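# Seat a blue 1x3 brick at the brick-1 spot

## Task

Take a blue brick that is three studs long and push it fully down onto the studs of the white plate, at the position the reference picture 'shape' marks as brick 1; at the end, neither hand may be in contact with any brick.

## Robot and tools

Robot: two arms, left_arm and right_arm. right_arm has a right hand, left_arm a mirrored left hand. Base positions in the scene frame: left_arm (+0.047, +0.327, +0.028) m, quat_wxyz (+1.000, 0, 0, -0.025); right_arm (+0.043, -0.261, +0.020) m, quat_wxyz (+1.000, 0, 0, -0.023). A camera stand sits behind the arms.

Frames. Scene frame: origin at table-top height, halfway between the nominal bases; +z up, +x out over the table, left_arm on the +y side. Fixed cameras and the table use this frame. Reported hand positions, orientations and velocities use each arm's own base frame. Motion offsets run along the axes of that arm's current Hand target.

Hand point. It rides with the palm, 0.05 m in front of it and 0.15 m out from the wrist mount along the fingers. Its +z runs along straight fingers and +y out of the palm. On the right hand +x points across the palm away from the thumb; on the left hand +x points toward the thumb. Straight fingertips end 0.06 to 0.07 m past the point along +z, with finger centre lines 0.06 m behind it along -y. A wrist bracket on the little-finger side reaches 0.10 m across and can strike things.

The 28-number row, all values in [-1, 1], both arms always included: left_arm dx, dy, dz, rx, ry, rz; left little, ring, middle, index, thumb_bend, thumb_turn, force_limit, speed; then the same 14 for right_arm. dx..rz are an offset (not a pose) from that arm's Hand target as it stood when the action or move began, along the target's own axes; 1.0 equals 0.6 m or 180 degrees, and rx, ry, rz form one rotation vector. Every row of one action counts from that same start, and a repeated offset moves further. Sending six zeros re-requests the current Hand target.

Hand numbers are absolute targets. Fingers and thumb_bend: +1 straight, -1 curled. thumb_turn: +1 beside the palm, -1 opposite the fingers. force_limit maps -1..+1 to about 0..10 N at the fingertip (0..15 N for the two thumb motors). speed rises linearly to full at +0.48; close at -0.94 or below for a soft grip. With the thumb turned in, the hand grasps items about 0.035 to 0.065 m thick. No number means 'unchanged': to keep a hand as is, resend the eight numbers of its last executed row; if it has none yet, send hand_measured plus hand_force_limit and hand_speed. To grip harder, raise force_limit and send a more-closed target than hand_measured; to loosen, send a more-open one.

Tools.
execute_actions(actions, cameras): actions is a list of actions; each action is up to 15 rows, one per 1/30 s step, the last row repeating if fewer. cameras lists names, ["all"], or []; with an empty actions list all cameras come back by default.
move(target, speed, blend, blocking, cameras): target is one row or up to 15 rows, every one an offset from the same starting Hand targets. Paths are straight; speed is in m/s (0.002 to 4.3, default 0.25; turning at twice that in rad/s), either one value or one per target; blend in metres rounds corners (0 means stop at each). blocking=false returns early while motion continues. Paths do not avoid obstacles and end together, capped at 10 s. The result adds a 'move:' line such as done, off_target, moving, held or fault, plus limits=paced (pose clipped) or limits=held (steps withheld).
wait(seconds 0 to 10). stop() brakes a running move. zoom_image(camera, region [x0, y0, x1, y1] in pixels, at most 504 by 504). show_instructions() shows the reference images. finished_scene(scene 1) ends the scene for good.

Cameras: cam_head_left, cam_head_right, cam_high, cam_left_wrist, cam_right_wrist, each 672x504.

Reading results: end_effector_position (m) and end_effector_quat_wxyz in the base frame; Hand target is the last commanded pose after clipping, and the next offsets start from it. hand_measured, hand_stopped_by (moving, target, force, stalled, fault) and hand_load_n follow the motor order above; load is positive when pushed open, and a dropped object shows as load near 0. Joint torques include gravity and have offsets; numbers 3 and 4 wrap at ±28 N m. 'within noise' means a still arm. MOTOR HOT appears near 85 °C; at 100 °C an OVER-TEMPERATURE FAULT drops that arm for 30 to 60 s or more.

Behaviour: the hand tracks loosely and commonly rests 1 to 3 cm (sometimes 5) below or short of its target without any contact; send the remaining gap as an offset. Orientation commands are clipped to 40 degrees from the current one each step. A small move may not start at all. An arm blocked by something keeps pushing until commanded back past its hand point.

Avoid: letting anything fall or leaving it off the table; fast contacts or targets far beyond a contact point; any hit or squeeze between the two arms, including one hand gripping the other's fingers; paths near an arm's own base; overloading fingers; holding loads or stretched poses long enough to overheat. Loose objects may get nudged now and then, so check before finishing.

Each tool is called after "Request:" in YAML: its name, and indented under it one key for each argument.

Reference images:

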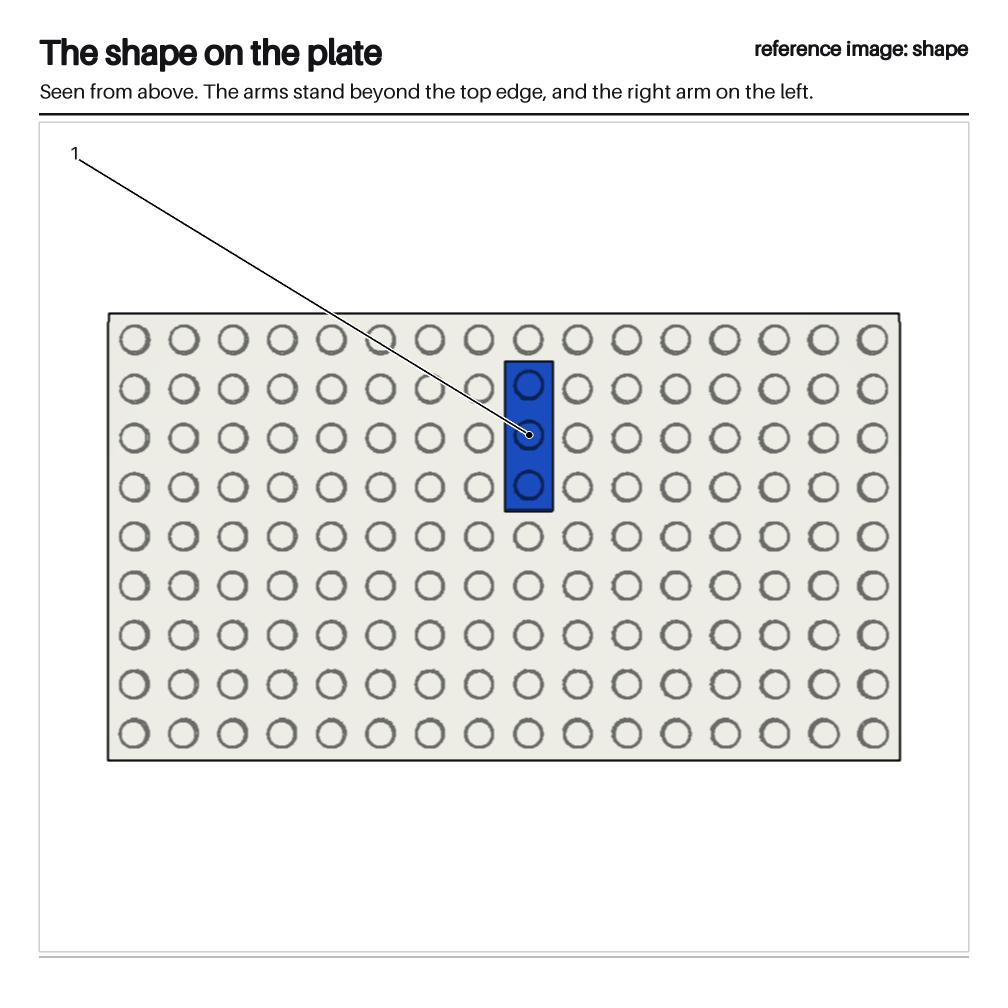

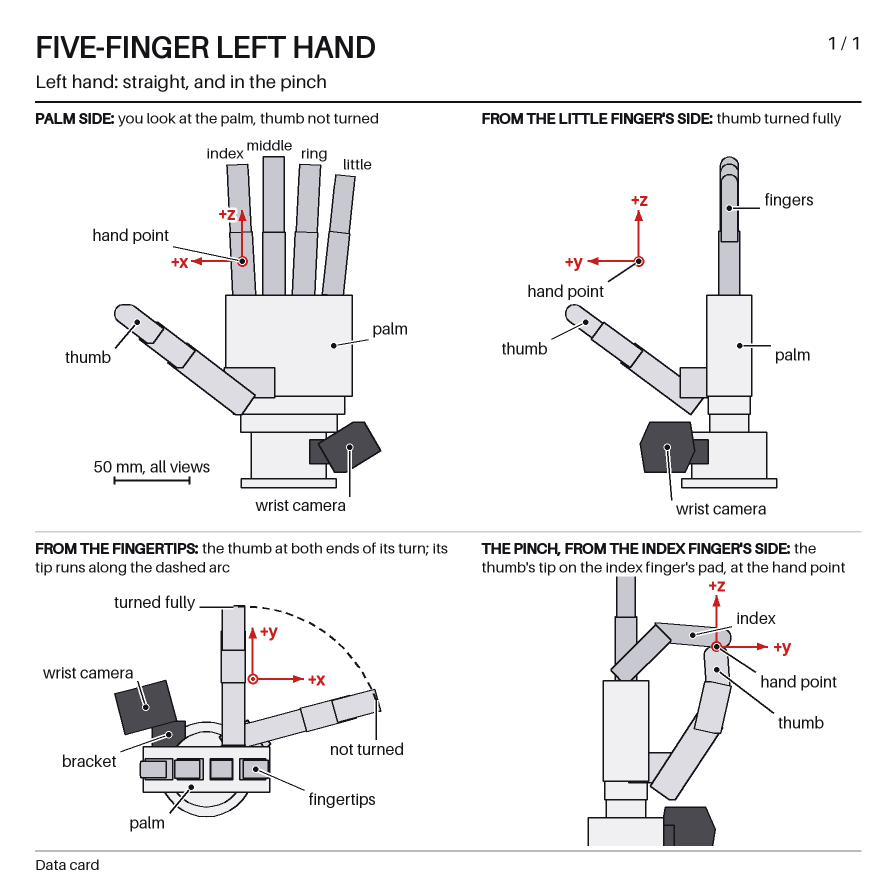

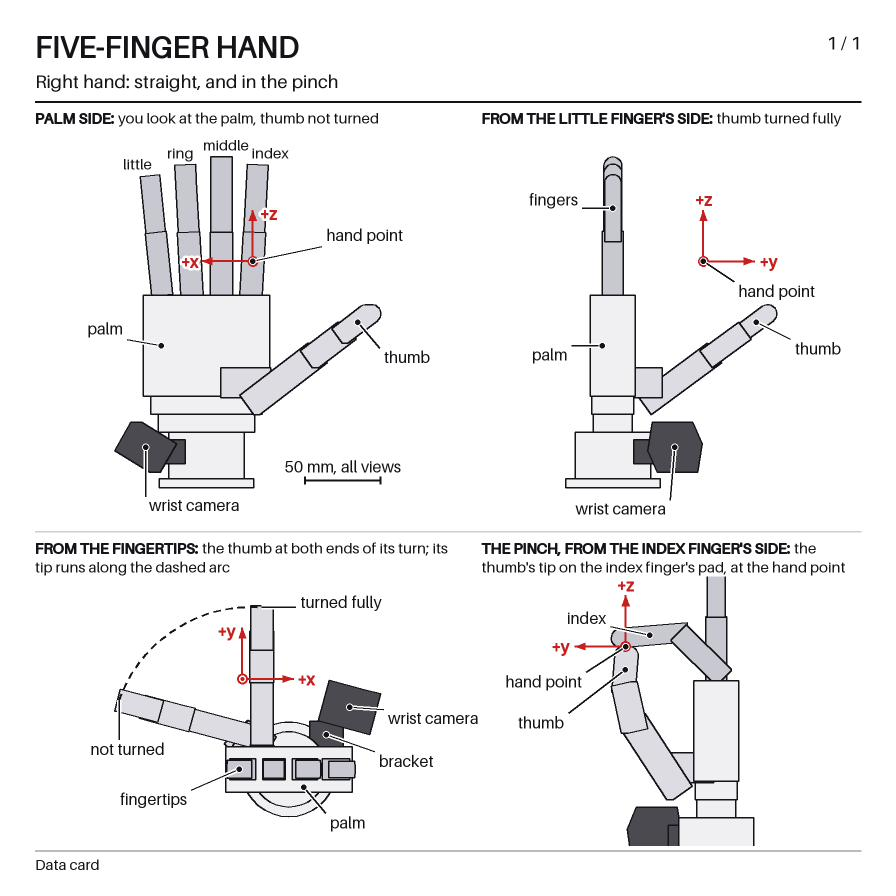

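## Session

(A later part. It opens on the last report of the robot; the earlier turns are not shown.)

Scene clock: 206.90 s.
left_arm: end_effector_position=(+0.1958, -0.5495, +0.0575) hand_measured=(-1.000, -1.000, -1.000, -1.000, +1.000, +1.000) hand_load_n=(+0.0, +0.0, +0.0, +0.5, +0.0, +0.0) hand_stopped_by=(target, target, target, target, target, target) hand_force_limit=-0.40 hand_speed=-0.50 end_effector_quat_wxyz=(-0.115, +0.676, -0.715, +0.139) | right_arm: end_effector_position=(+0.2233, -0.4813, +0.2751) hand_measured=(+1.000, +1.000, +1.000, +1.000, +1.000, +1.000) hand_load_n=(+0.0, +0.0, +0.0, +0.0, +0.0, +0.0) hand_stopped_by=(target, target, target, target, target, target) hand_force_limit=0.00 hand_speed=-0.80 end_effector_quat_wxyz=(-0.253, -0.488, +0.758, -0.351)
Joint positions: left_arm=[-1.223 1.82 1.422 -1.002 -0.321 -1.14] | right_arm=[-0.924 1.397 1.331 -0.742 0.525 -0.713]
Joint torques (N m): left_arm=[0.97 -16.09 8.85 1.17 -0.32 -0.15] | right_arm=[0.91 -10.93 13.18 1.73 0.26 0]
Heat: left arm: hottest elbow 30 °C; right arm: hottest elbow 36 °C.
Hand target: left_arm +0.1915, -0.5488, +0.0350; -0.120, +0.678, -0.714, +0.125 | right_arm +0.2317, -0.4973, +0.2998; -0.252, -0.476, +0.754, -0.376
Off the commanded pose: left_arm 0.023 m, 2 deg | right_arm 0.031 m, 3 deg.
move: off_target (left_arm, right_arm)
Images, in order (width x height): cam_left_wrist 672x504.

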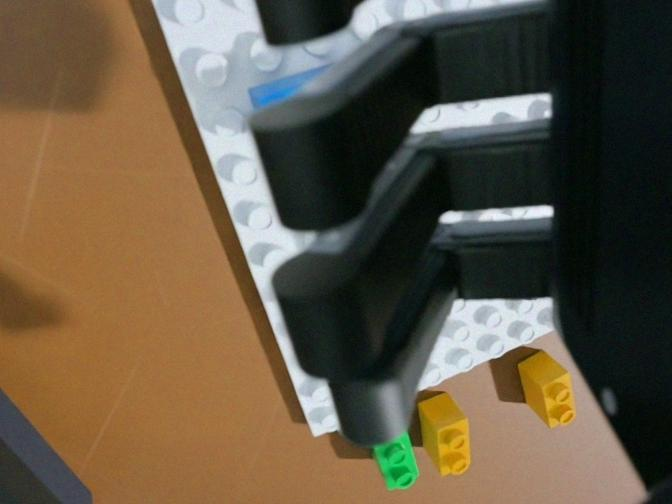

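Request:
move:
  target: [-0.0176, 0.0392, 0.0832, 0,0,0, -1,-1,-1,-1,1,1,-0.4,-0.5, 0,0,0,0,0,0,1,1,1,1,1,1,0,-0.8]
  speed: 0.035
  cameras: ["cam_left_wrist"]

Request:
zoom_image:
  camera: "cam_left_wrist"
  region: [130, 60, 370, 300]

Scene clock: 209.03 s.
left_arm: end_effector_position=(+0.1925, -0.5430, +0.0130) hand_measured=(-1.000, -1.000, -1.000, -1.000, +1.000, +1.000) hand_load_n=(+0.0, +0.0, -2.0, +0.0, +0.0, +0.0) hand_stopped_by=(target, target, target, target, target, target) hand_force_limit=-0.40 hand_speed=-0.50 end_effector_quat_wxyz=(-0.114, +0.676, -0.714, +0.143) | right_arm: end_effector_position=(+0.2233, -0.4813, +0.2751) hand_measured=(+1.000, +1.000, +1.000, +1.000, +1.000, +1.000) hand_load_n=(-0.5, +0.0, +0.0, +0.0, +0.0, +0.0) hand_stopped_by=(target, target, target, target, target, target) hand_force_limit=0.00 hand_speed=-0.80 end_effector_quat_wxyz=(-0.253, -0.488, +0.758, -0.351)
Joint positions: left_arm=[-1.226 1.85 1.335 -0.879 -0.324 -1.141] | right_arm=[-0.924 1.397 1.331 -0.742 0.525 -0.713]
Joint torques (N m): left_arm=[1.03 -13.33 7.19 1.65 -0.17 -0.15] | right_arm=[1.08 -10.93 13.22 1.76 0.26 0.01]
Heat: left arm: hottest elbow 30 °C; right arm: hottest elbow 36 °C.
Hand target: left_arm +0.1870, -0.5379, -0.0199; -0.120, +0.678, -0.714, +0.125 | right_arm +0.2317, -0.4973, +0.2998; -0.252, -0.476, +0.754, -0.376
Off the commanded pose: left_arm 0.034 m, 2 deg | right_arm 0.031 m, 3 deg.
move: off_target (left_arm, right_arm)
Images, in order (width x height): cam_left_wrist 672x504.

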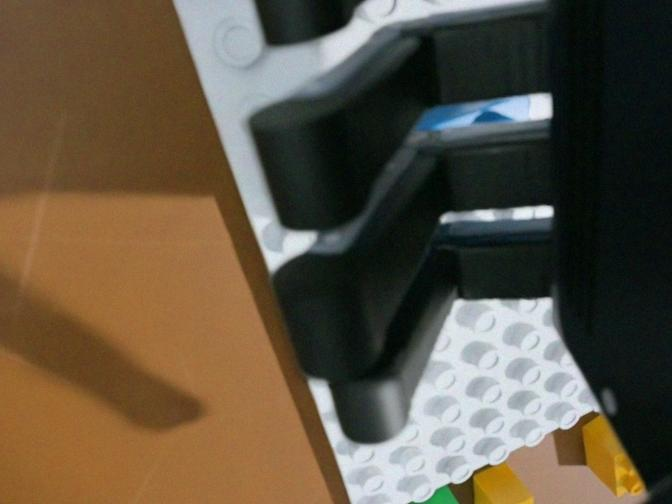

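Scaled by 2.100 from the camera's 672x504 image, which has a finer 960x720 frame.

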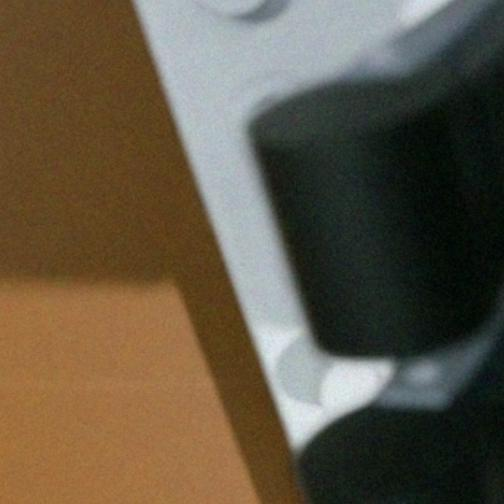

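Request:
zoom_image:
  camera: "cam_left_wrist"
  region: [400, 290, 600, 490]

Request:
zoom_image:
  camera: "cam_left_wrist"
  region: [400, 80, 560, 240]

Request:
zoom_image:
  camera: "cam_left_wrist"
  region: [170, 0, 290, 100]

Scaled by 2.520 from the camera's 672x504 image, which has a finer 960x720 frame.

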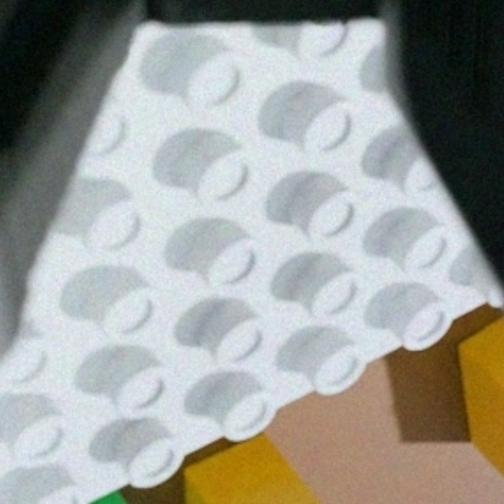

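Scaled by 3.150 from the camera's 672x504 image, which has a finer 960x720 frame.

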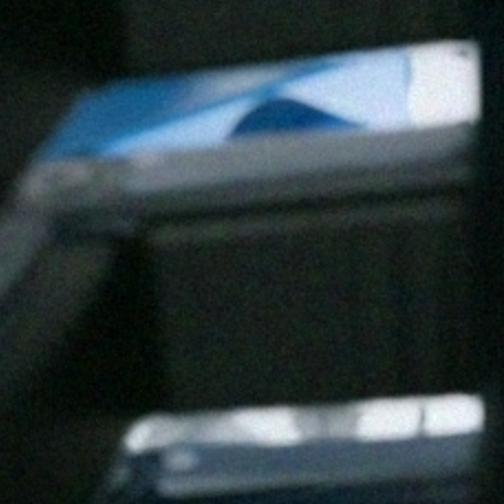

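Scaled by 4.200 from the camera's 672x504 image, which has a finer 960x720 frame.

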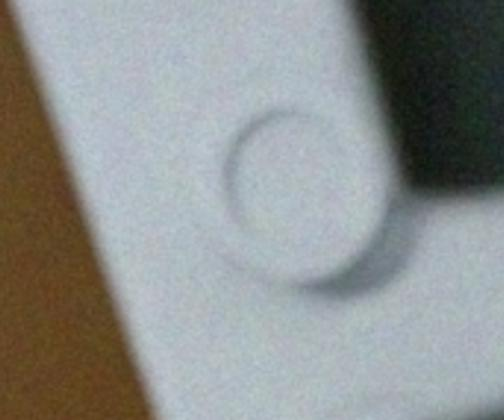

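Request:
move:
  target: [-0.0245, 0.0317, 0.0595, 0,0,0, -1,-1,-1,-1,1,1,-0.4,-0.5, 0,0,0,0,0,0,1,1,1,1,1,1,0,-0.8]
  speed: 0.05
  cameras: ["cam_left_wrist"]

Scene clock: 212.97 s.
left_arm: end_effector_position=(+0.1931, -0.5427, +0.0114) hand_measured=(-1.000, -1.000, -1.000, -1.000, +1.000, +1.000) hand_load_n=(+0.0, +0.5, -4.0, +0.0, +0.5, +0.0) hand_stopped_by=(target, target, target, target, target, target) hand_force_limit=-0.40 hand_speed=-0.50 end_effector_quat_wxyz=(-0.102, +0.677, -0.707, +0.177) | right_arm: end_effector_position=(+0.2233, -0.4813, +0.2751) hand_measured=(+1.000, +1.000, +1.000, +1.000, +1.000, +1.000) hand_load_n=(+0.0, +0.0, +0.0, +0.0, +0.0, +0.0) hand_stopped_by=(target, target, target, target, target, target) hand_force_limit=0.00 hand_speed=-0.80 end_effector_quat_wxyz=(-0.253, -0.488, +0.758, -0.351)
Joint positions: left_arm=[-1.226 1.813 1.261 -0.768 -0.329 -1.141] | right_arm=[-0.924 1.397 1.331 -0.742 0.525 -0.713]
Joint torques (N m): left_arm=[1.85 -9.7 4.89 1.94 0.02 -0.16] | right_arm=[0.97 -10.99 13.19 1.73 0.27 -0.01]
Heat: left arm: hottest elbow 30 °C; right arm: hottest elbow 36 °C.
Hand target: left_arm +0.1821, -0.5229, -0.0599; -0.120, +0.678, -0.714, +0.125 | right_arm +0.2317, -0.4973, +0.2998; -0.252, -0.476, +0.754, -0.376
Off the commanded pose: left_arm 0.075 m, 6 deg | right_arm 0.031 m, 3 deg.
move: off_target (left_arm, right_arm)
Images, in order (width x height): cam_left_wrist 672x504.

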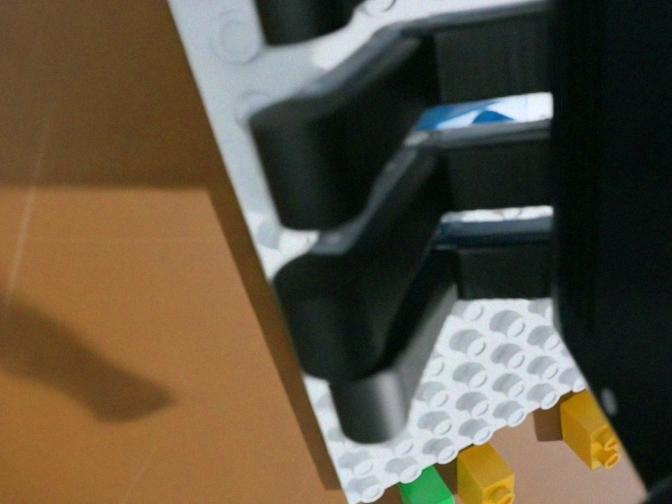

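Request:
move:
  target: [-0.0081, 0.0251, 0.0605, 0,0,0, -1,-1,-1,-1,1,1,-0.4,-0.5, 0,0,0,0,0,0,1,1,1,1,1,1,0,-0.8]
  speed: 0.05
  cameras: ["cam_left_wrist"]

Scene clock: 215.63 s.
left_arm: end_effector_position=(+0.1943, -0.5427, +0.0103) hand_measured=(-1.000, -1.000, -1.000, -1.000, +1.000, +1.000) hand_load_n=(+0.0, +0.0, -6.5, +0.0, -0.5, +0.0) hand_stopped_by=(target, target, target, target, target, target) hand_force_limit=-0.40 hand_speed=-0.50 end_effector_quat_wxyz=(-0.094, +0.678, -0.701, +0.201) | right_arm: end_effector_position=(+0.2233, -0.4813, +0.2751) hand_measured=(+1.000, +1.000, +1.000, +1.000, +1.000, +1.000) hand_load_n=(+0.0, +0.0, +0.0, +0.0, +0.0, +0.0) hand_stopped_by=(target, target, target, target, target, target) hand_force_limit=0.00 hand_speed=-0.80 end_effector_quat_wxyz=(-0.253, -0.488, +0.758, -0.351)
Joint positions: left_arm=[-1.226 1.79 1.21 -0.688 -0.334 -1.141] | right_arm=[-0.924 1.397 1.331 -0.742 0.525 -0.713]
Joint torques (N m): left_arm=[1.03 -5.01 4.12 2.26 0.21 -0.19] | right_arm=[0.97 -10.87 13.15 1.81 0.26 0]
Heat: left arm: hottest elbow 30 °C; right arm: hottest elbow 36 °C.
Hand target: left_arm +0.1807, -0.5179, -0.0991; -0.120, +0.678, -0.714, +0.125 | right_arm +0.2317, -0.4973, +0.2998; -0.252, -0.476, +0.754, -0.376
Off the commanded pose: left_arm 0.113 m, 9 deg | right_arm 0.031 m, 3 deg.
move: off_target (left_arm, right_arm)
Images, in order (width x height): cam_left_wrist 672x504.

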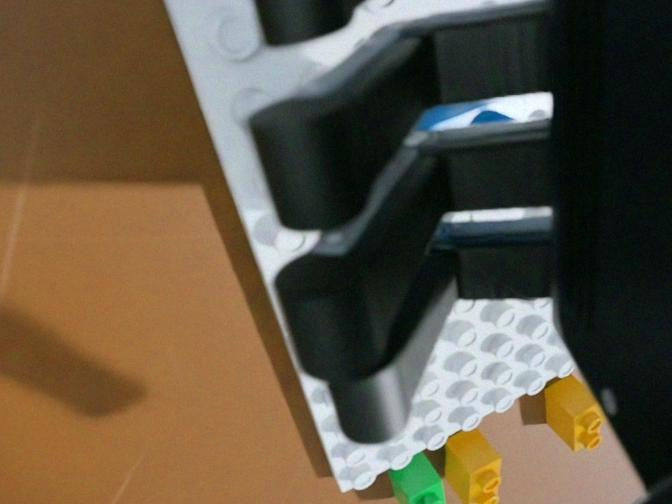

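Request:
move:
  target:
    - [0.0357,-0.0655,-0.1162, 0,0,0, -1,-1,-1,-1,1,1,-0.4,-0.5, 0,0,0,0,0,0,1,1,1,1,1,1,0,-0.8]
    - [0.0485,-0.1185,-0.2403, 0,0,0, -1,-1,-1,-1,1,1,-0.4,-0.5, 0,0,0,0,0,0,1,1,1,1,1,1,0,-0.8]
  speed: 0.07
  blend: [0.02, 0]
  cameras: ["cam_left_wrist"]

Scene clock: 219.07 s.
left_arm: end_effector_position=(+0.1885, -0.5321, +0.0397) hand_measured=(-1.000, -1.000, -1.000, -1.000, +1.000, +1.000) hand_load_n=(+0.0, +0.5, +0.0, +0.0, +0.0, +0.0) hand_stopped_by=(target, target, target, target, target, target) hand_force_limit=-0.40 hand_speed=-0.50 end_effector_quat_wxyz=(-0.130, +0.675, -0.719, +0.106) | right_arm: end_effector_position=(+0.2233, -0.4813, +0.2751) hand_measured=(+1.000, +1.000, +1.000, +1.000, +1.000, +1.000) hand_load_n=(+0.0, +0.0, +0.0, +0.0, +0.5, +0.0) hand_stopped_by=(target, target, target, target, target, target) hand_force_limit=0.00 hand_speed=-0.80 end_effector_quat_wxyz=(-0.253, -0.488, +0.758, -0.351)
Joint positions: left_arm=[-1.226 1.839 1.407 -1.043 -0.324 -1.147] | right_arm=[-0.924 1.397 1.331 -0.742 0.525 -0.713]
Joint torques (N m): left_arm=[2.32 -18.96 13.23 0.25 -0.17 -0.08] | right_arm=[1.03 -10.93 13.18 1.73 0.27 0]
Heat: left arm: hottest elbow 30 °C; right arm: hottest elbow 36 °C.
Hand target: left_arm +0.1967, -0.5481, +0.0607; -0.120, +0.678, -0.714, +0.125 | right_arm +0.2317, -0.4973, +0.2998; -0.252, -0.476, +0.754, -0.376
Off the commanded pose: left_arm 0.028 m, 3 deg | right_arm 0.031 m, 3 deg.
move: off_target (left_arm, right_arm)
Images, in order (width x height): cam_left_wrist 672x504.

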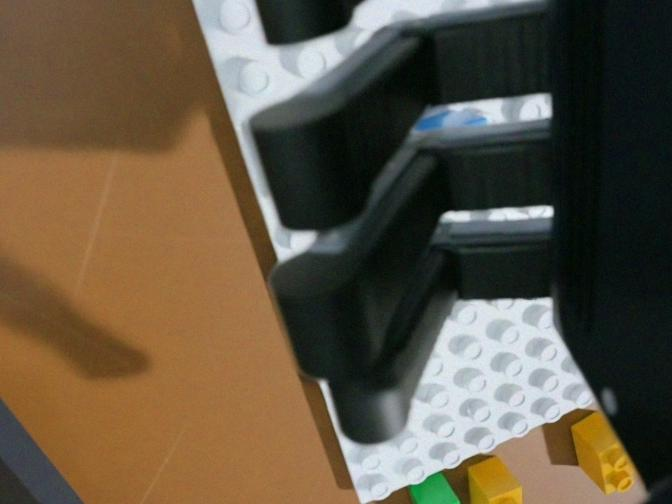

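Request:
move:
  target: [0.019,-0.0212,0.0, 0,0,0, -1,-1,-1,-1,1,1,-0.4,-0.5, 0,0,0,0,0,0,1,1,1,1,1,1,0,-0.8]
  speed: 0.07
  cameras: ["cam_left_wrist"]

Request:
zoom_image:
  camera: "cam_left_wrist"
  region: [130, 20, 340, 260]

Scene clock: 220.37 s.
left_arm: end_effector_position=(+0.2004, -0.5483, +0.0619) hand_measured=(-1.000, -1.000, -1.000, -1.000, +1.000, +1.000) hand_load_n=(+0.0, +0.0, +0.0, +0.0, +0.0, +0.0) hand_stopped_by=(target, target, target, target, target, target) hand_force_limit=-0.40 hand_speed=-0.50 end_effector_quat_wxyz=(-0.122, +0.680, -0.713, +0.122) | right_arm: end_effector_position=(+0.2233, -0.4813, +0.2751) hand_measured=(+1.000, +1.000, +1.000, +1.000, +1.000, +1.000) hand_load_n=(+0.0, +0.0, +0.0, +0.0, +0.0, +0.0) hand_stopped_by=(target, target, target, target, target, target) hand_force_limit=0.00 hand_speed=-0.80 end_effector_quat_wxyz=(-0.253, -0.488, +0.758, -0.351)
Joint positions: left_arm=[-1.215 1.839 1.466 -1.065 -0.322 -1.147] | right_arm=[-0.924 1.397 1.331 -0.742 0.525 -0.713]
Joint torques (N m): left_arm=[2.43 -17.14 13.64 0.32 -0.14 0.12] | right_arm=[0.97 -10.87 13.14 1.74 0.26 0]
Heat: left arm: hottest elbow 30 °C; right arm: hottest elbow 36 °C.
Hand target: left_arm +0.2081, -0.5601, +0.0650; -0.120, +0.678, -0.714, +0.125 | right_arm +0.2317, -0.4973, +0.2998; -0.252, -0.476, +0.754, -0.376
Off the commanded pose: left_arm 0.014 m, 0 deg | right_arm 0.031 m, 3 deg.
move: off_target (left_arm, right_arm)
Images, in order (width x height): cam_left_wrist 672x504.

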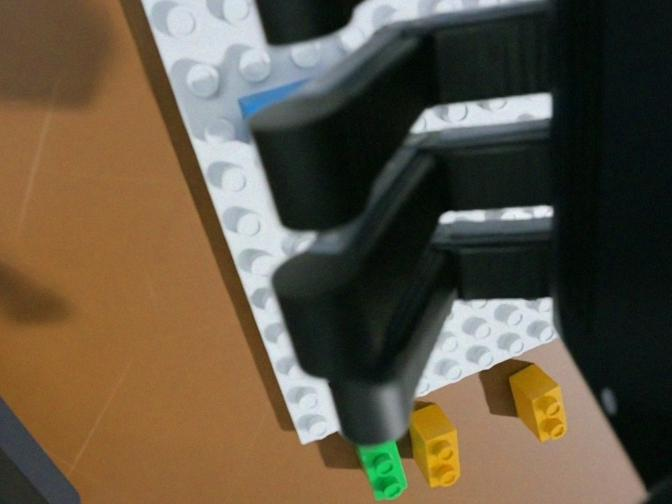

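Scaled by 2.100 from the camera's 672x504 image, which has a finer 960x720 frame.

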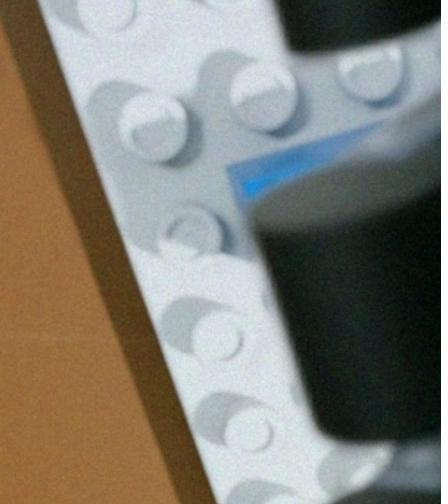

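Request:
move:
  target: [-0.0198,0.0268,0.0611, 0,0,0, -1,-1,-1,-1,1,1,-0.4,-0.5, 0,0,0,0,0,0,1,1,1,1,1,1,0,-0.8]
  speed: 0.05
  cameras: ["cam_left_wrist"]

Request:
zoom_image:
  camera: "cam_left_wrist"
  region: [130, 20, 340, 260]

Scene clock: 222.10 s.
left_arm: end_effector_position=(+0.2040, -0.5541, +0.0486) hand_measured=(-1.000, -1.000, -1.000, -1.000, +1.000, +1.000) hand_load_n=(+0.0, +0.5, +0.0, +0.0, +0.0, +0.0) hand_stopped_by=(target, target, target, target, target, target) hand_force_limit=-0.40 hand_speed=-0.50 end_effector_quat_wxyz=(-0.113, +0.682, -0.708, +0.143) | right_arm: end_effector_position=(+0.2233, -0.4813, +0.2751) hand_measured=(+1.000, +1.000, +1.000, +1.000, +1.000, +1.000) hand_load_n=(-0.5, +0.0, +0.0, +0.0, +0.0, +0.0) hand_stopped_by=(target, target, target, target, target, target) hand_force_limit=0.00 hand_speed=-0.80 end_effector_quat_wxyz=(-0.253, -0.488, +0.758, -0.351)
Joint positions: left_arm=[-1.213 1.84 1.423 -0.975 -0.321 -1.147] | right_arm=[-0.924 1.397 1.331 -0.742 0.525 -0.713]
Joint torques (N m): left_arm=[2.73 -15.97 8.73 1.52 -0.11 0.14] | right_arm=[0.91 -10.7 13.23 1.78 0.26 -0.01]
Heat: left arm: hottest elbow 30 °C; right arm: hottest elbow 36 °C.
Hand target: left_arm +0.2059, -0.5481, +0.0251; -0.120, +0.678, -0.714, +0.125 | right_arm +0.2317, -0.4973, +0.2998; -0.252, -0.476, +0.754, -0.376
Off the commanded pose: left_arm 0.024 m, 2 deg | right_arm 0.031 m, 3 deg.
move: off_target (left_arm, right_arm)
Images, in order (width x height): cam_left_wrist 672x504.

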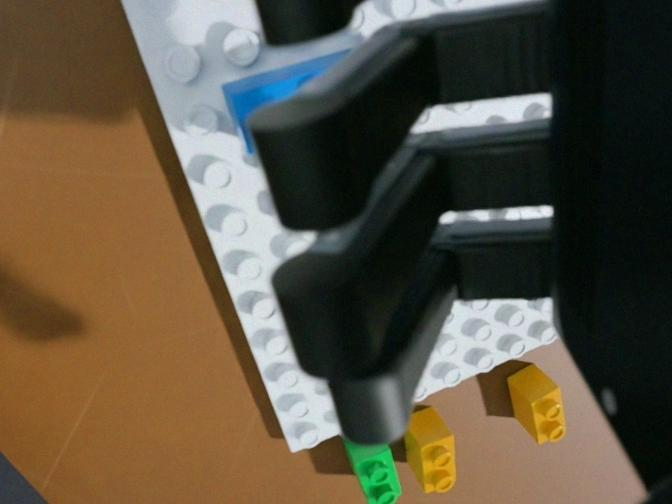

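Scaled by 2.100 from the camera's 672x504 image, which has a finer 960x720 frame.

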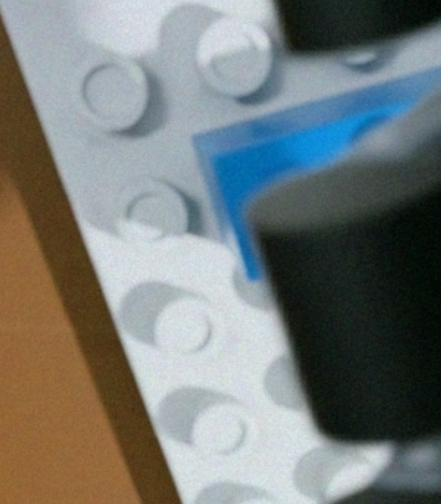

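Request:
zoom_image:
  camera: "cam_left_wrist"
  region: [160, 30, 280, 170]

Scaled by 3.600 from the camera's 672x504 image, which has a finer 960x720 frame.

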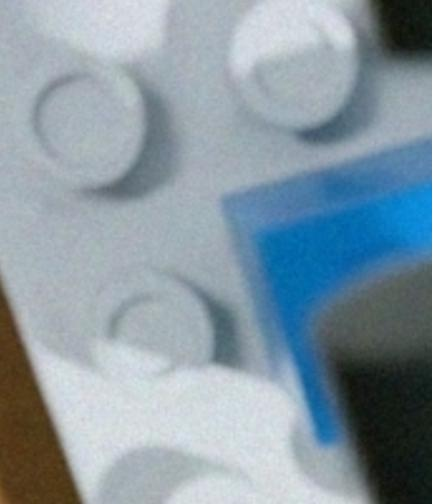

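Request:
move:
  target:
    - [0.0,-0.0284,-0.0783, 0,0,0, -1,-1,-1,-1,1,1,-0.4,-0.5, 0,0,0,0,0,0,1,1,1,1,1,1,0,-0.8]
    - [-0.2217,-0.024,-0.0797, 0,0,0, -1,-1,-1,-1,1,1,-0.4,-0.5, 0,0,0,0,0,0,1,1,1,1,1,1,0,-0.8]
  speed: 0.15
  blend: [0.02, 0]
  cameras: ["cam_left_wrist","cam_head_left"]

Request:
zoom_image:
  camera: "cam_left_wrist"
  region: [300, 300, 500, 500]

Scene clock: 232.13 s.
left_arm: end_effector_position=(+0.2089, -0.4180, +0.0746) hand_measured=(-1.000, -1.000, -1.000, -1.000, +1.000, +1.000) hand_load_n=(+0.0, +0.5, +0.0, +0.0, +0.0, +0.0) hand_stopped_by=(target, target, target, target, target, target) hand_force_limit=-0.40 hand_speed=-0.50 end_effector_quat_wxyz=(-0.121, +0.682, -0.710, +0.123) | right_arm: end_effector_position=(+0.2233, -0.4813, +0.2751) hand_measured=(+1.000, +1.000, +1.000, +1.000, +1.000, +1.000) hand_load_n=(+0.0, +0.0, +0.0, +0.0, +0.0, +0.5) hand_stopped_by=(target, target, target, target, target, target) hand_force_limit=0.00 hand_speed=-0.80 end_effector_quat_wxyz=(-0.253, -0.488, +0.758, -0.351)
Joint positions: left_arm=[-1.092 1.538 1.104 -0.964 -0.303 -1.026] | right_arm=[-0.924 1.397 1.331 -0.742 0.525 -0.713]
Joint torques (N m): left_arm=[2.26 -13.92 8.58 1.16 -0.11 0.18] | right_arm=[0.67 -10.87 13.19 1.72 0.26 0]
Heat: left arm: hottest elbow 30 °C; right arm: hottest elbow 36 °C.
Hand target: left_arm +0.2099, -0.4151, +0.0751; -0.120, +0.678, -0.714, +0.125 | right_arm +0.2317, -0.4973, +0.2998; -0.252, -0.476, +0.754, -0.376
Off the commanded pose: left_arm 0.003 m, 1 deg | right_arm 0.031 m, 3 deg.
move: off_target (right_arm)
Images, in order (width x height): cam_head_left 672x504, cam_left_wrist 672x504.

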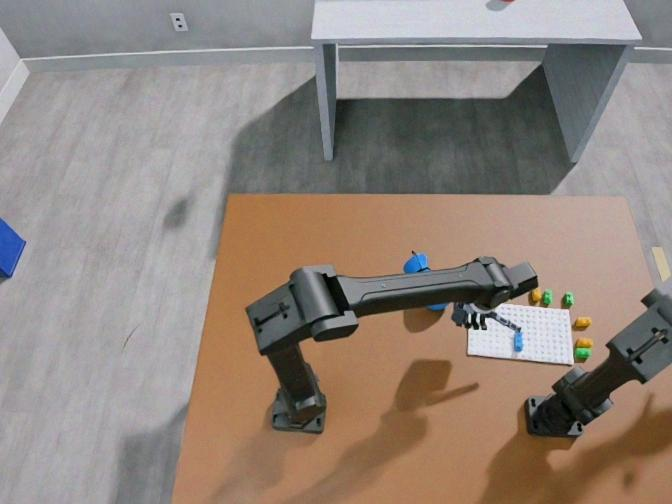

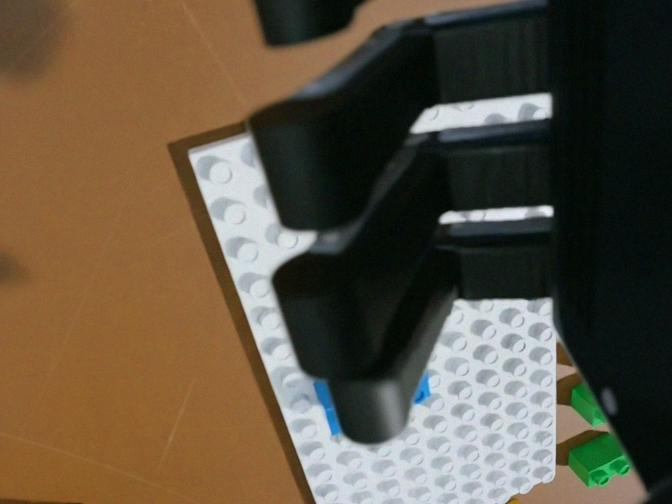

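Scaled by 2.520 from the camera's 672x504 image, which has a finer 960x720 frame.

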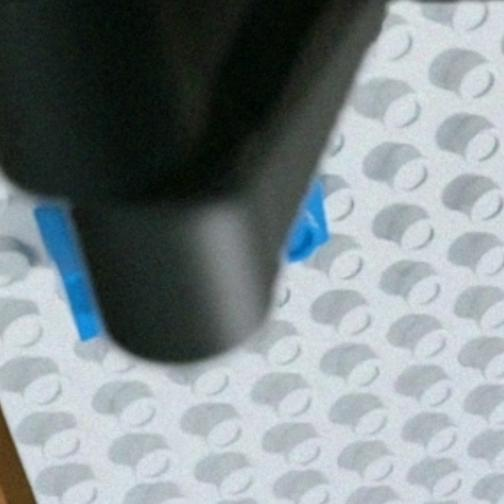

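Request:
wait:
  seconds: 0.0
  cameras: ["cam_high"]

Request:
zoom_image:
  camera: "cam_high"
  region: [150, 180, 370, 330]

Scene clock: 232.50 s.
left_arm: end_effector_position=(+0.2089, -0.4180, +0.0746) hand_measured=(-1.000, -1.000, -1.000, -1.000, +1.000, +1.000) hand_load_n=(+0.0, +0.0, +0.0, +0.0, +0.0, +0.0) hand_stopped_by=(target, target, target, target, target, target) hand_force_limit=-0.40 hand_speed=-0.50 end_effector_quat_wxyz=(-0.121, +0.682, -0.710, +0.123) | right_arm: end_effector_position=(+0.2233, -0.4813, +0.2751) hand_measured=(+1.000, +1.000, +1.000, +1.000, +1.000, +1.000) hand_load_n=(+0.0, +0.0, +0.0, +0.0, +0.0, +0.0) hand_stopped_by=(target, target, target, target, target, target) hand_force_limit=0.00 hand_speed=-0.80 end_effector_quat_wxyz=(-0.253, -0.488, +0.758, -0.351)
Joint positions: left_arm=[-1.092 1.538 1.104 -0.964 -0.303 -1.025] | right_arm=[-0.924 1.397 1.331 -0.742 0.525 -0.713]
Joint torques (N m): left_arm=[2.73 -14.21 8.57 1.03 -0.14 0.11] | right_arm=[0.97 -10.93 13.2 1.74 0.27 -0.01]
Heat: left arm: hottest elbow 30 °C; right arm: hottest elbow 36 °C.
Hand target: left_arm +0.2099, -0.4151, +0.0751; -0.120, +0.678, -0.714, +0.125 | right_arm +0.2317, -0.4973, +0.2998; -0.252, -0.476, +0.754, -0.376
Off the commanded pose: left_arm 0.003 m, 1 deg | right_arm 0.031 m, 3 deg.
Images, in order (width x height): cam_high 672x504.

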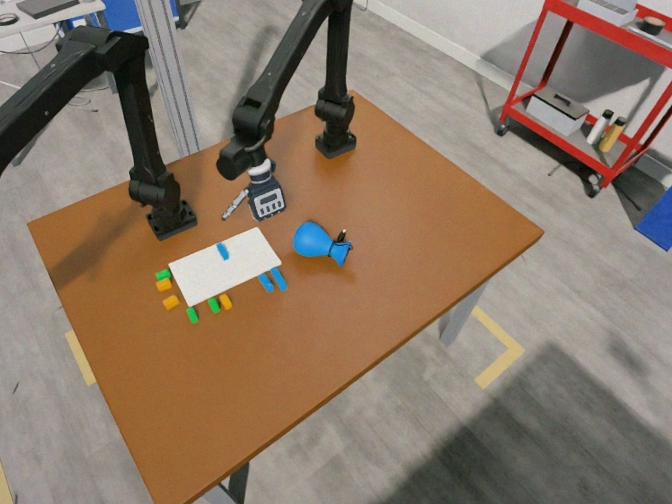

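Scaled by 2.291 from the camera's 672x504 image, which has a finer 960x720 frame.

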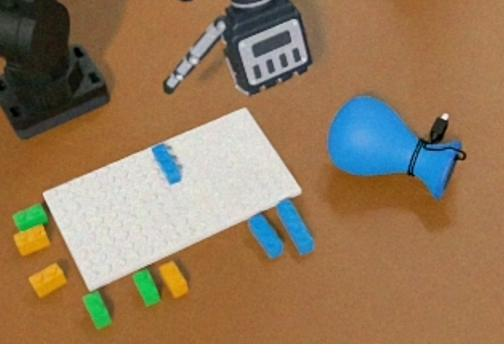

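Request:
move:
  target: [-0.0533,0.0026,-0.0009, 0,0,0, -1,-1,-1,-1,1,1,-0.4,-0.5, 0,0,0,0,0,0,1,1,1,1,1,1,0,-0.8]
  speed: 0.12
  cameras: ["cam_left_wrist"]

Request:
zoom_image:
  camera: "cam_left_wrist"
  region: [280, 364, 460, 504]

Scene clock: 234.13 s.
left_arm: end_effector_position=(+0.2091, -0.3861, +0.0742) hand_measured=(-1.000, -1.000, -1.000, -1.000, +1.000, +1.000) hand_load_n=(+0.0, +0.0, +0.0, +0.0, +0.0, +0.0) hand_stopped_by=(target, target, target, target, target, target) hand_force_limit=-0.40 hand_speed=-0.50 end_effector_quat_wxyz=(-0.121, +0.682, -0.710, +0.122) | right_arm: end_effector_position=(+0.2233, -0.4813, +0.2751) hand_measured=(+1.000, +1.000, +1.000, +1.000, +1.000, +1.000) hand_load_n=(+0.0, +0.0, +0.0, +0.0, +0.0, +0.0) hand_stopped_by=(target, target, target, target, target, target) hand_force_limit=0.00 hand_speed=-0.80 end_effector_quat_wxyz=(-0.253, -0.488, +0.758, -0.351)
Joint positions: left_arm=[-1.056 1.468 1.024 -0.944 -0.296 -0.988] | right_arm=[-0.924 1.397 1.331 -0.742 0.525 -0.713]
Joint torques (N m): left_arm=[1.85 -12.86 8.73 1.2 -0.09 0.2] | right_arm=[0.97 -10.87 13.15 1.74 0.27 0.01]
Heat: left arm: hottest elbow 30 °C; right arm: hottest elbow 36 °C.
Hand target: left_arm +0.2098, -0.3832, +0.0750; -0.120, +0.678, -0.714, +0.125 | right_arm +0.2317, -0.4973, +0.2998; -0.252, -0.476, +0.754, -0.376
Off the commanded pose: left_arm 0.003 m, 1 deg | right_arm 0.031 m, 3 deg.
move: off_target (right_arm)
Images, in order (width x height): cam_left_wrist 672x504.

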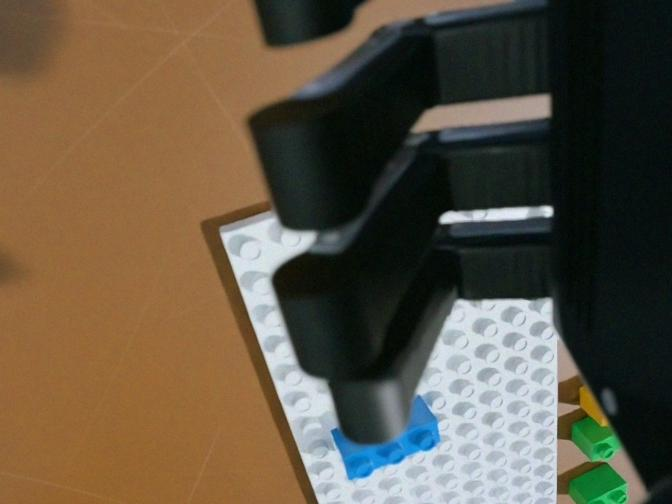

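Scaled by 2.800 from the camera's 672x504 image, which has a finer 960x720 frame.

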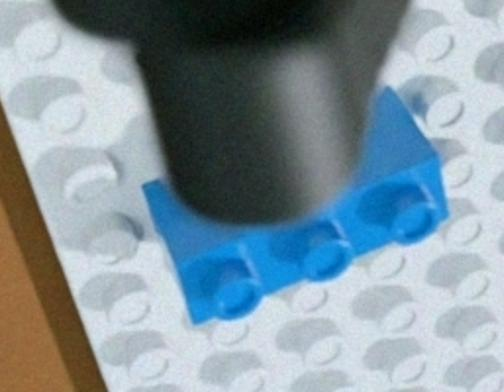

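Request:
zoom_image:
  camera: "cam_left_wrist"
  region: [385, 380, 475, 470]

Request:
zoom_image:
  camera: "cam_left_wrist"
  region: [285, 400, 385, 500]

Scaled by 5.600 from the camera's 672x504 image, which has a finer 960x720 frame.

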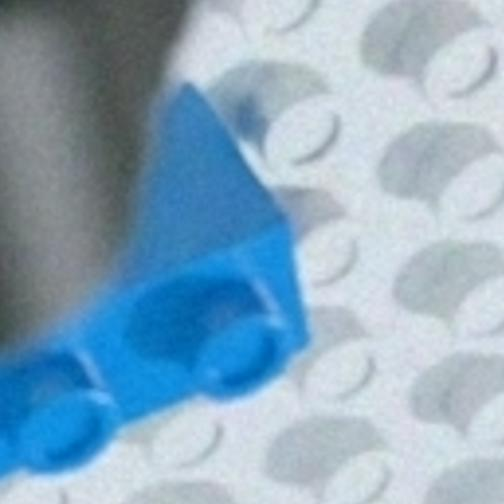

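Scaled by 5.040 from the camera's 672x504 image, which has a finer 960x720 frame.

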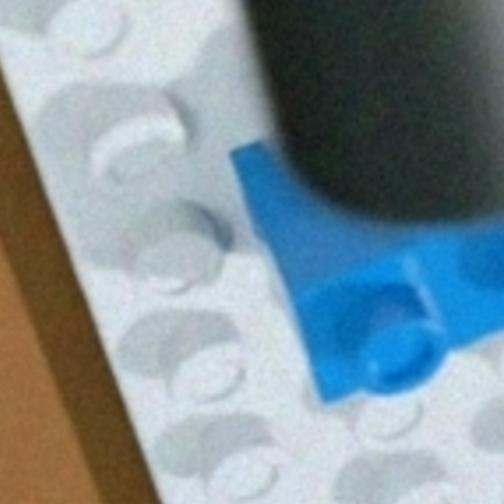

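Request:
move:
  target: [0.2752,0.0103,0.0225, 0,0,0, -1,-1,-1,-1,1,1,-0.4,-0.5, 0,0,0,0,0,0,1,1,1,1,1,1,0,-0.8]
  speed: 0.15
  cameras: ["cam_left_wrist"]

Scene clock: 246.97 s.
left_arm: end_effector_position=(+0.1968, -0.5326, +0.0618) hand_measured=(-1.000, -1.000, -1.000, -1.000, +1.000, +1.000) hand_load_n=(+0.0, +0.0, +0.0, +0.0, +0.0, +0.0) hand_stopped_by=(target, target, target, target, target, target) hand_force_limit=-0.40 hand_speed=-0.50 end_effector_quat_wxyz=(-0.121, +0.674, -0.719, +0.124) | right_arm: end_effector_position=(+0.2233, -0.4813, +0.2751) hand_measured=(+1.000, +1.000, +1.000, +1.000, +1.000, +1.000) hand_load_n=(+0.0, +0.0, +0.5, +0.0, +0.0, +0.0) hand_stopped_by=(target, target, target, target, target, target) hand_force_limit=0.00 hand_speed=-0.80 end_effector_quat_wxyz=(-0.253, -0.488, +0.758, -0.351)
Joint positions: left_arm=[-1.21 1.799 1.408 -1.039 -0.319 -1.123] | right_arm=[-0.924 1.397 1.331 -0.742 0.525 -0.713]
Joint torques (N m): left_arm=[1.26 -15.38 13.57 0.35 -0.29 -0.22] | right_arm=[1.03 -10.87 13.2 1.8 0.26 -0.02]
Heat: left arm: hottest elbow 30 °C; right arm: hottest elbow 36 °C.
Hand target: left_arm +0.2004, -0.5479, +0.0600; -0.120, +0.679, -0.714, +0.125 | right_arm +0.2317, -0.4973, +0.2998; -0.252, -0.476, +0.754, -0.376
Off the commanded pose: left_arm 0.016 m, 1 deg | right_arm 0.031 m, 3 deg.
move: off_target (left_arm, right_arm)
Images, in order (width x height): cam_left_wrist 672x504.

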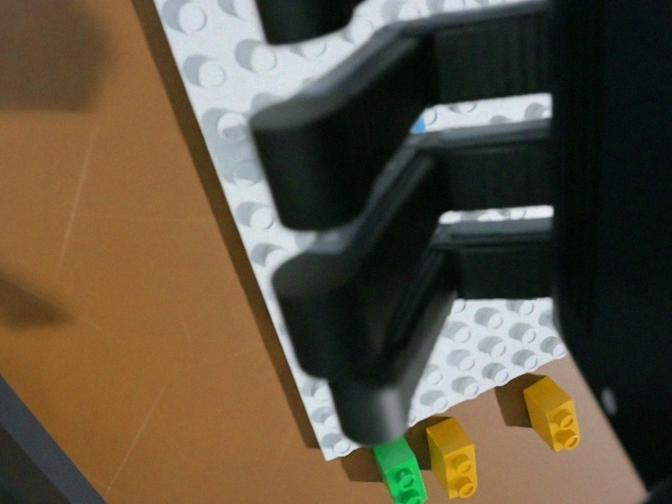

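Request:
move:
  target: [-0.0127,0.0303,0.0599,0,0,0,-1,-1,-1,-1,1,1,-0.4,-0.5,0,0,0,0,0,0,1,1,1,1,1,1,0,-0.8]
  speed: 0.05
  cameras: ["cam_left_wrist"]

Scene clock: 251.00 s.
left_arm: end_effector_position=(+0.1999, -0.5409, +0.0409) hand_measured=(-1.000, -1.000, -1.000, -1.000, +1.000, +1.000) hand_load_n=(+0.0, +0.0, +0.0, +0.0, +0.0, +0.0) hand_stopped_by=(target, target, target, target, target, target) hand_force_limit=-0.40 hand_speed=-0.50 end_effector_quat_wxyz=(-0.115, +0.676, -0.715, +0.138) | right_arm: end_effector_position=(+0.2233, -0.4813, +0.2751) hand_measured=(+1.000, +1.000, +1.000, +1.000, +1.000, +1.000) hand_load_n=(+0.0, +0.0, +0.0, +0.0, +0.0, +0.0) hand_stopped_by=(target, target, target, target, target, target) hand_force_limit=0.00 hand_speed=-0.80 end_effector_quat_wxyz=(-0.253, -0.488, +0.758, -0.351)
Joint positions: left_arm=[-1.21 1.823 1.378 -0.955 -0.319 -1.127] | right_arm=[-0.924 1.397 1.331 -0.742 0.525 -0.713]
Joint torques (N m): left_arm=[1.79 -14.68 8.62 1.21 -0.28 -0.25] | right_arm=[0.91 -10.99 13.19 1.76 0.26 0]
Heat: left arm: hottest elbow 30 °C; right arm: hottest elbow 36 °C.
Hand target: left_arm +0.1960, -0.5399, +0.0200; -0.120, +0.678, -0.714, +0.125 | right_arm +0.2317, -0.4973, +0.2998; -0.252, -0.476, +0.754, -0.376
Off the commanded pose: left_arm 0.021 m, 2 deg | right_arm 0.031 m, 3 deg.
move: off_target (left_arm, right_arm)
Images, in order (width x height): cam_left_wrist 672x504.

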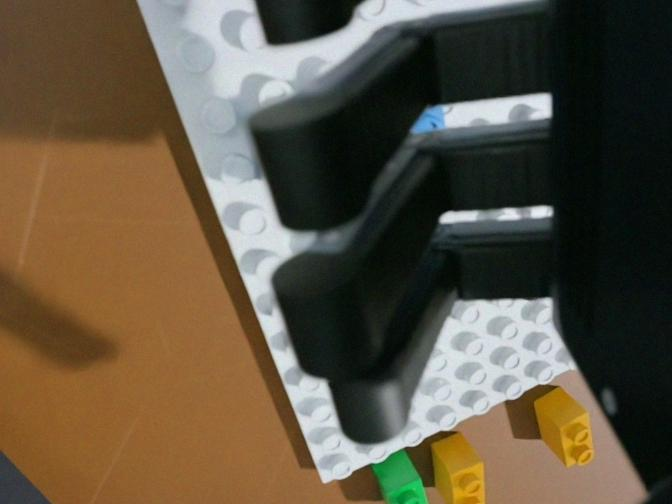

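Request:
move:
  target: [0.0002,0.0259,0.0615,0,0,0,-1,-1,-1,-1,1,1,-0.4,-0.5,0,0,0,0,0,0,1,1,1,1,1,1,0,-0.8]
  speed: 0.035
  cameras: ["cam_left_wrist", "cam_head_left"]

Scene clock: 252.83 s.
left_arm: end_effector_position=(+0.2005, -0.5450, +0.0151) hand_measured=(-1.000, -1.000, -1.000, -1.000, +1.000, +1.000) hand_load_n=(+0.0, +0.0, -1.5, +0.0, +0.0, +0.0) hand_stopped_by=(target, target, target, target, target, target) hand_force_limit=-0.40 hand_speed=-0.50 end_effector_quat_wxyz=(-0.113, +0.676, -0.713, +0.146) | right_arm: end_effector_position=(+0.2233, -0.4813, +0.2751) hand_measured=(+1.000, +1.000, +1.000, +1.000, +1.000, +1.000) hand_load_n=(+0.0, +0.0, +0.0, +0.0, +0.0, +0.0) hand_stopped_by=(target, target, target, target, target, target) hand_force_limit=0.00 hand_speed=-0.80 end_effector_quat_wxyz=(-0.253, -0.488, +0.758, -0.351)
Joint positions: left_arm=[-1.213 1.853 1.345 -0.873 -0.322 -1.129] | right_arm=[-0.924 1.397 1.331 -0.742 0.525 -0.713]
Joint torques (N m): left_arm=[1.26 -14.51 7.6 1.84 -0.18 -0.16] | right_arm=[0.97 -10.99 13.19 1.73 0.26 0]
Heat: left arm: hottest elbow 30 °C; right arm: hottest elbow 36 °C.
Hand target: left_arm +0.1940, -0.5401, -0.0199; -0.120, +0.678, -0.714, +0.126 | right_arm +0.2317, -0.4973, +0.2998; -0.252, -0.476, +0.754, -0.376
Off the commanded pose: left_arm 0.036 m, 3 deg | right_arm 0.031 m, 3 deg.
move: off_target (left_arm, right_arm)
Images, in order (width x height): cam_head_left 672x504, cam_left_wrist 672x504.

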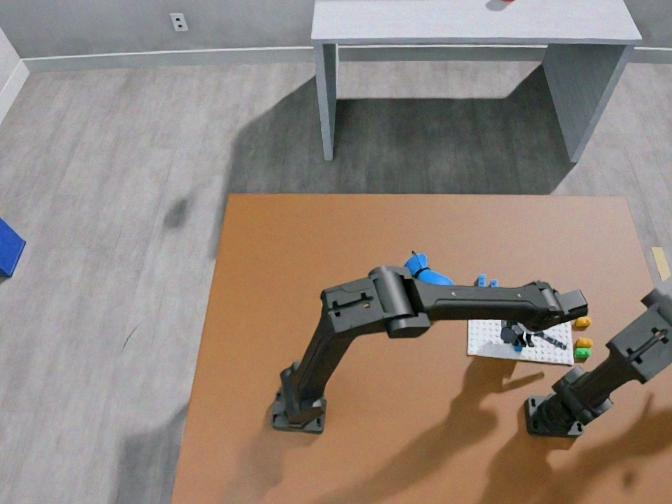

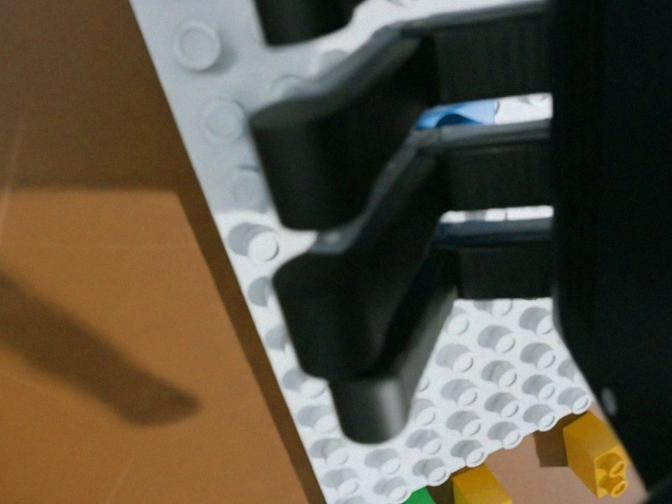

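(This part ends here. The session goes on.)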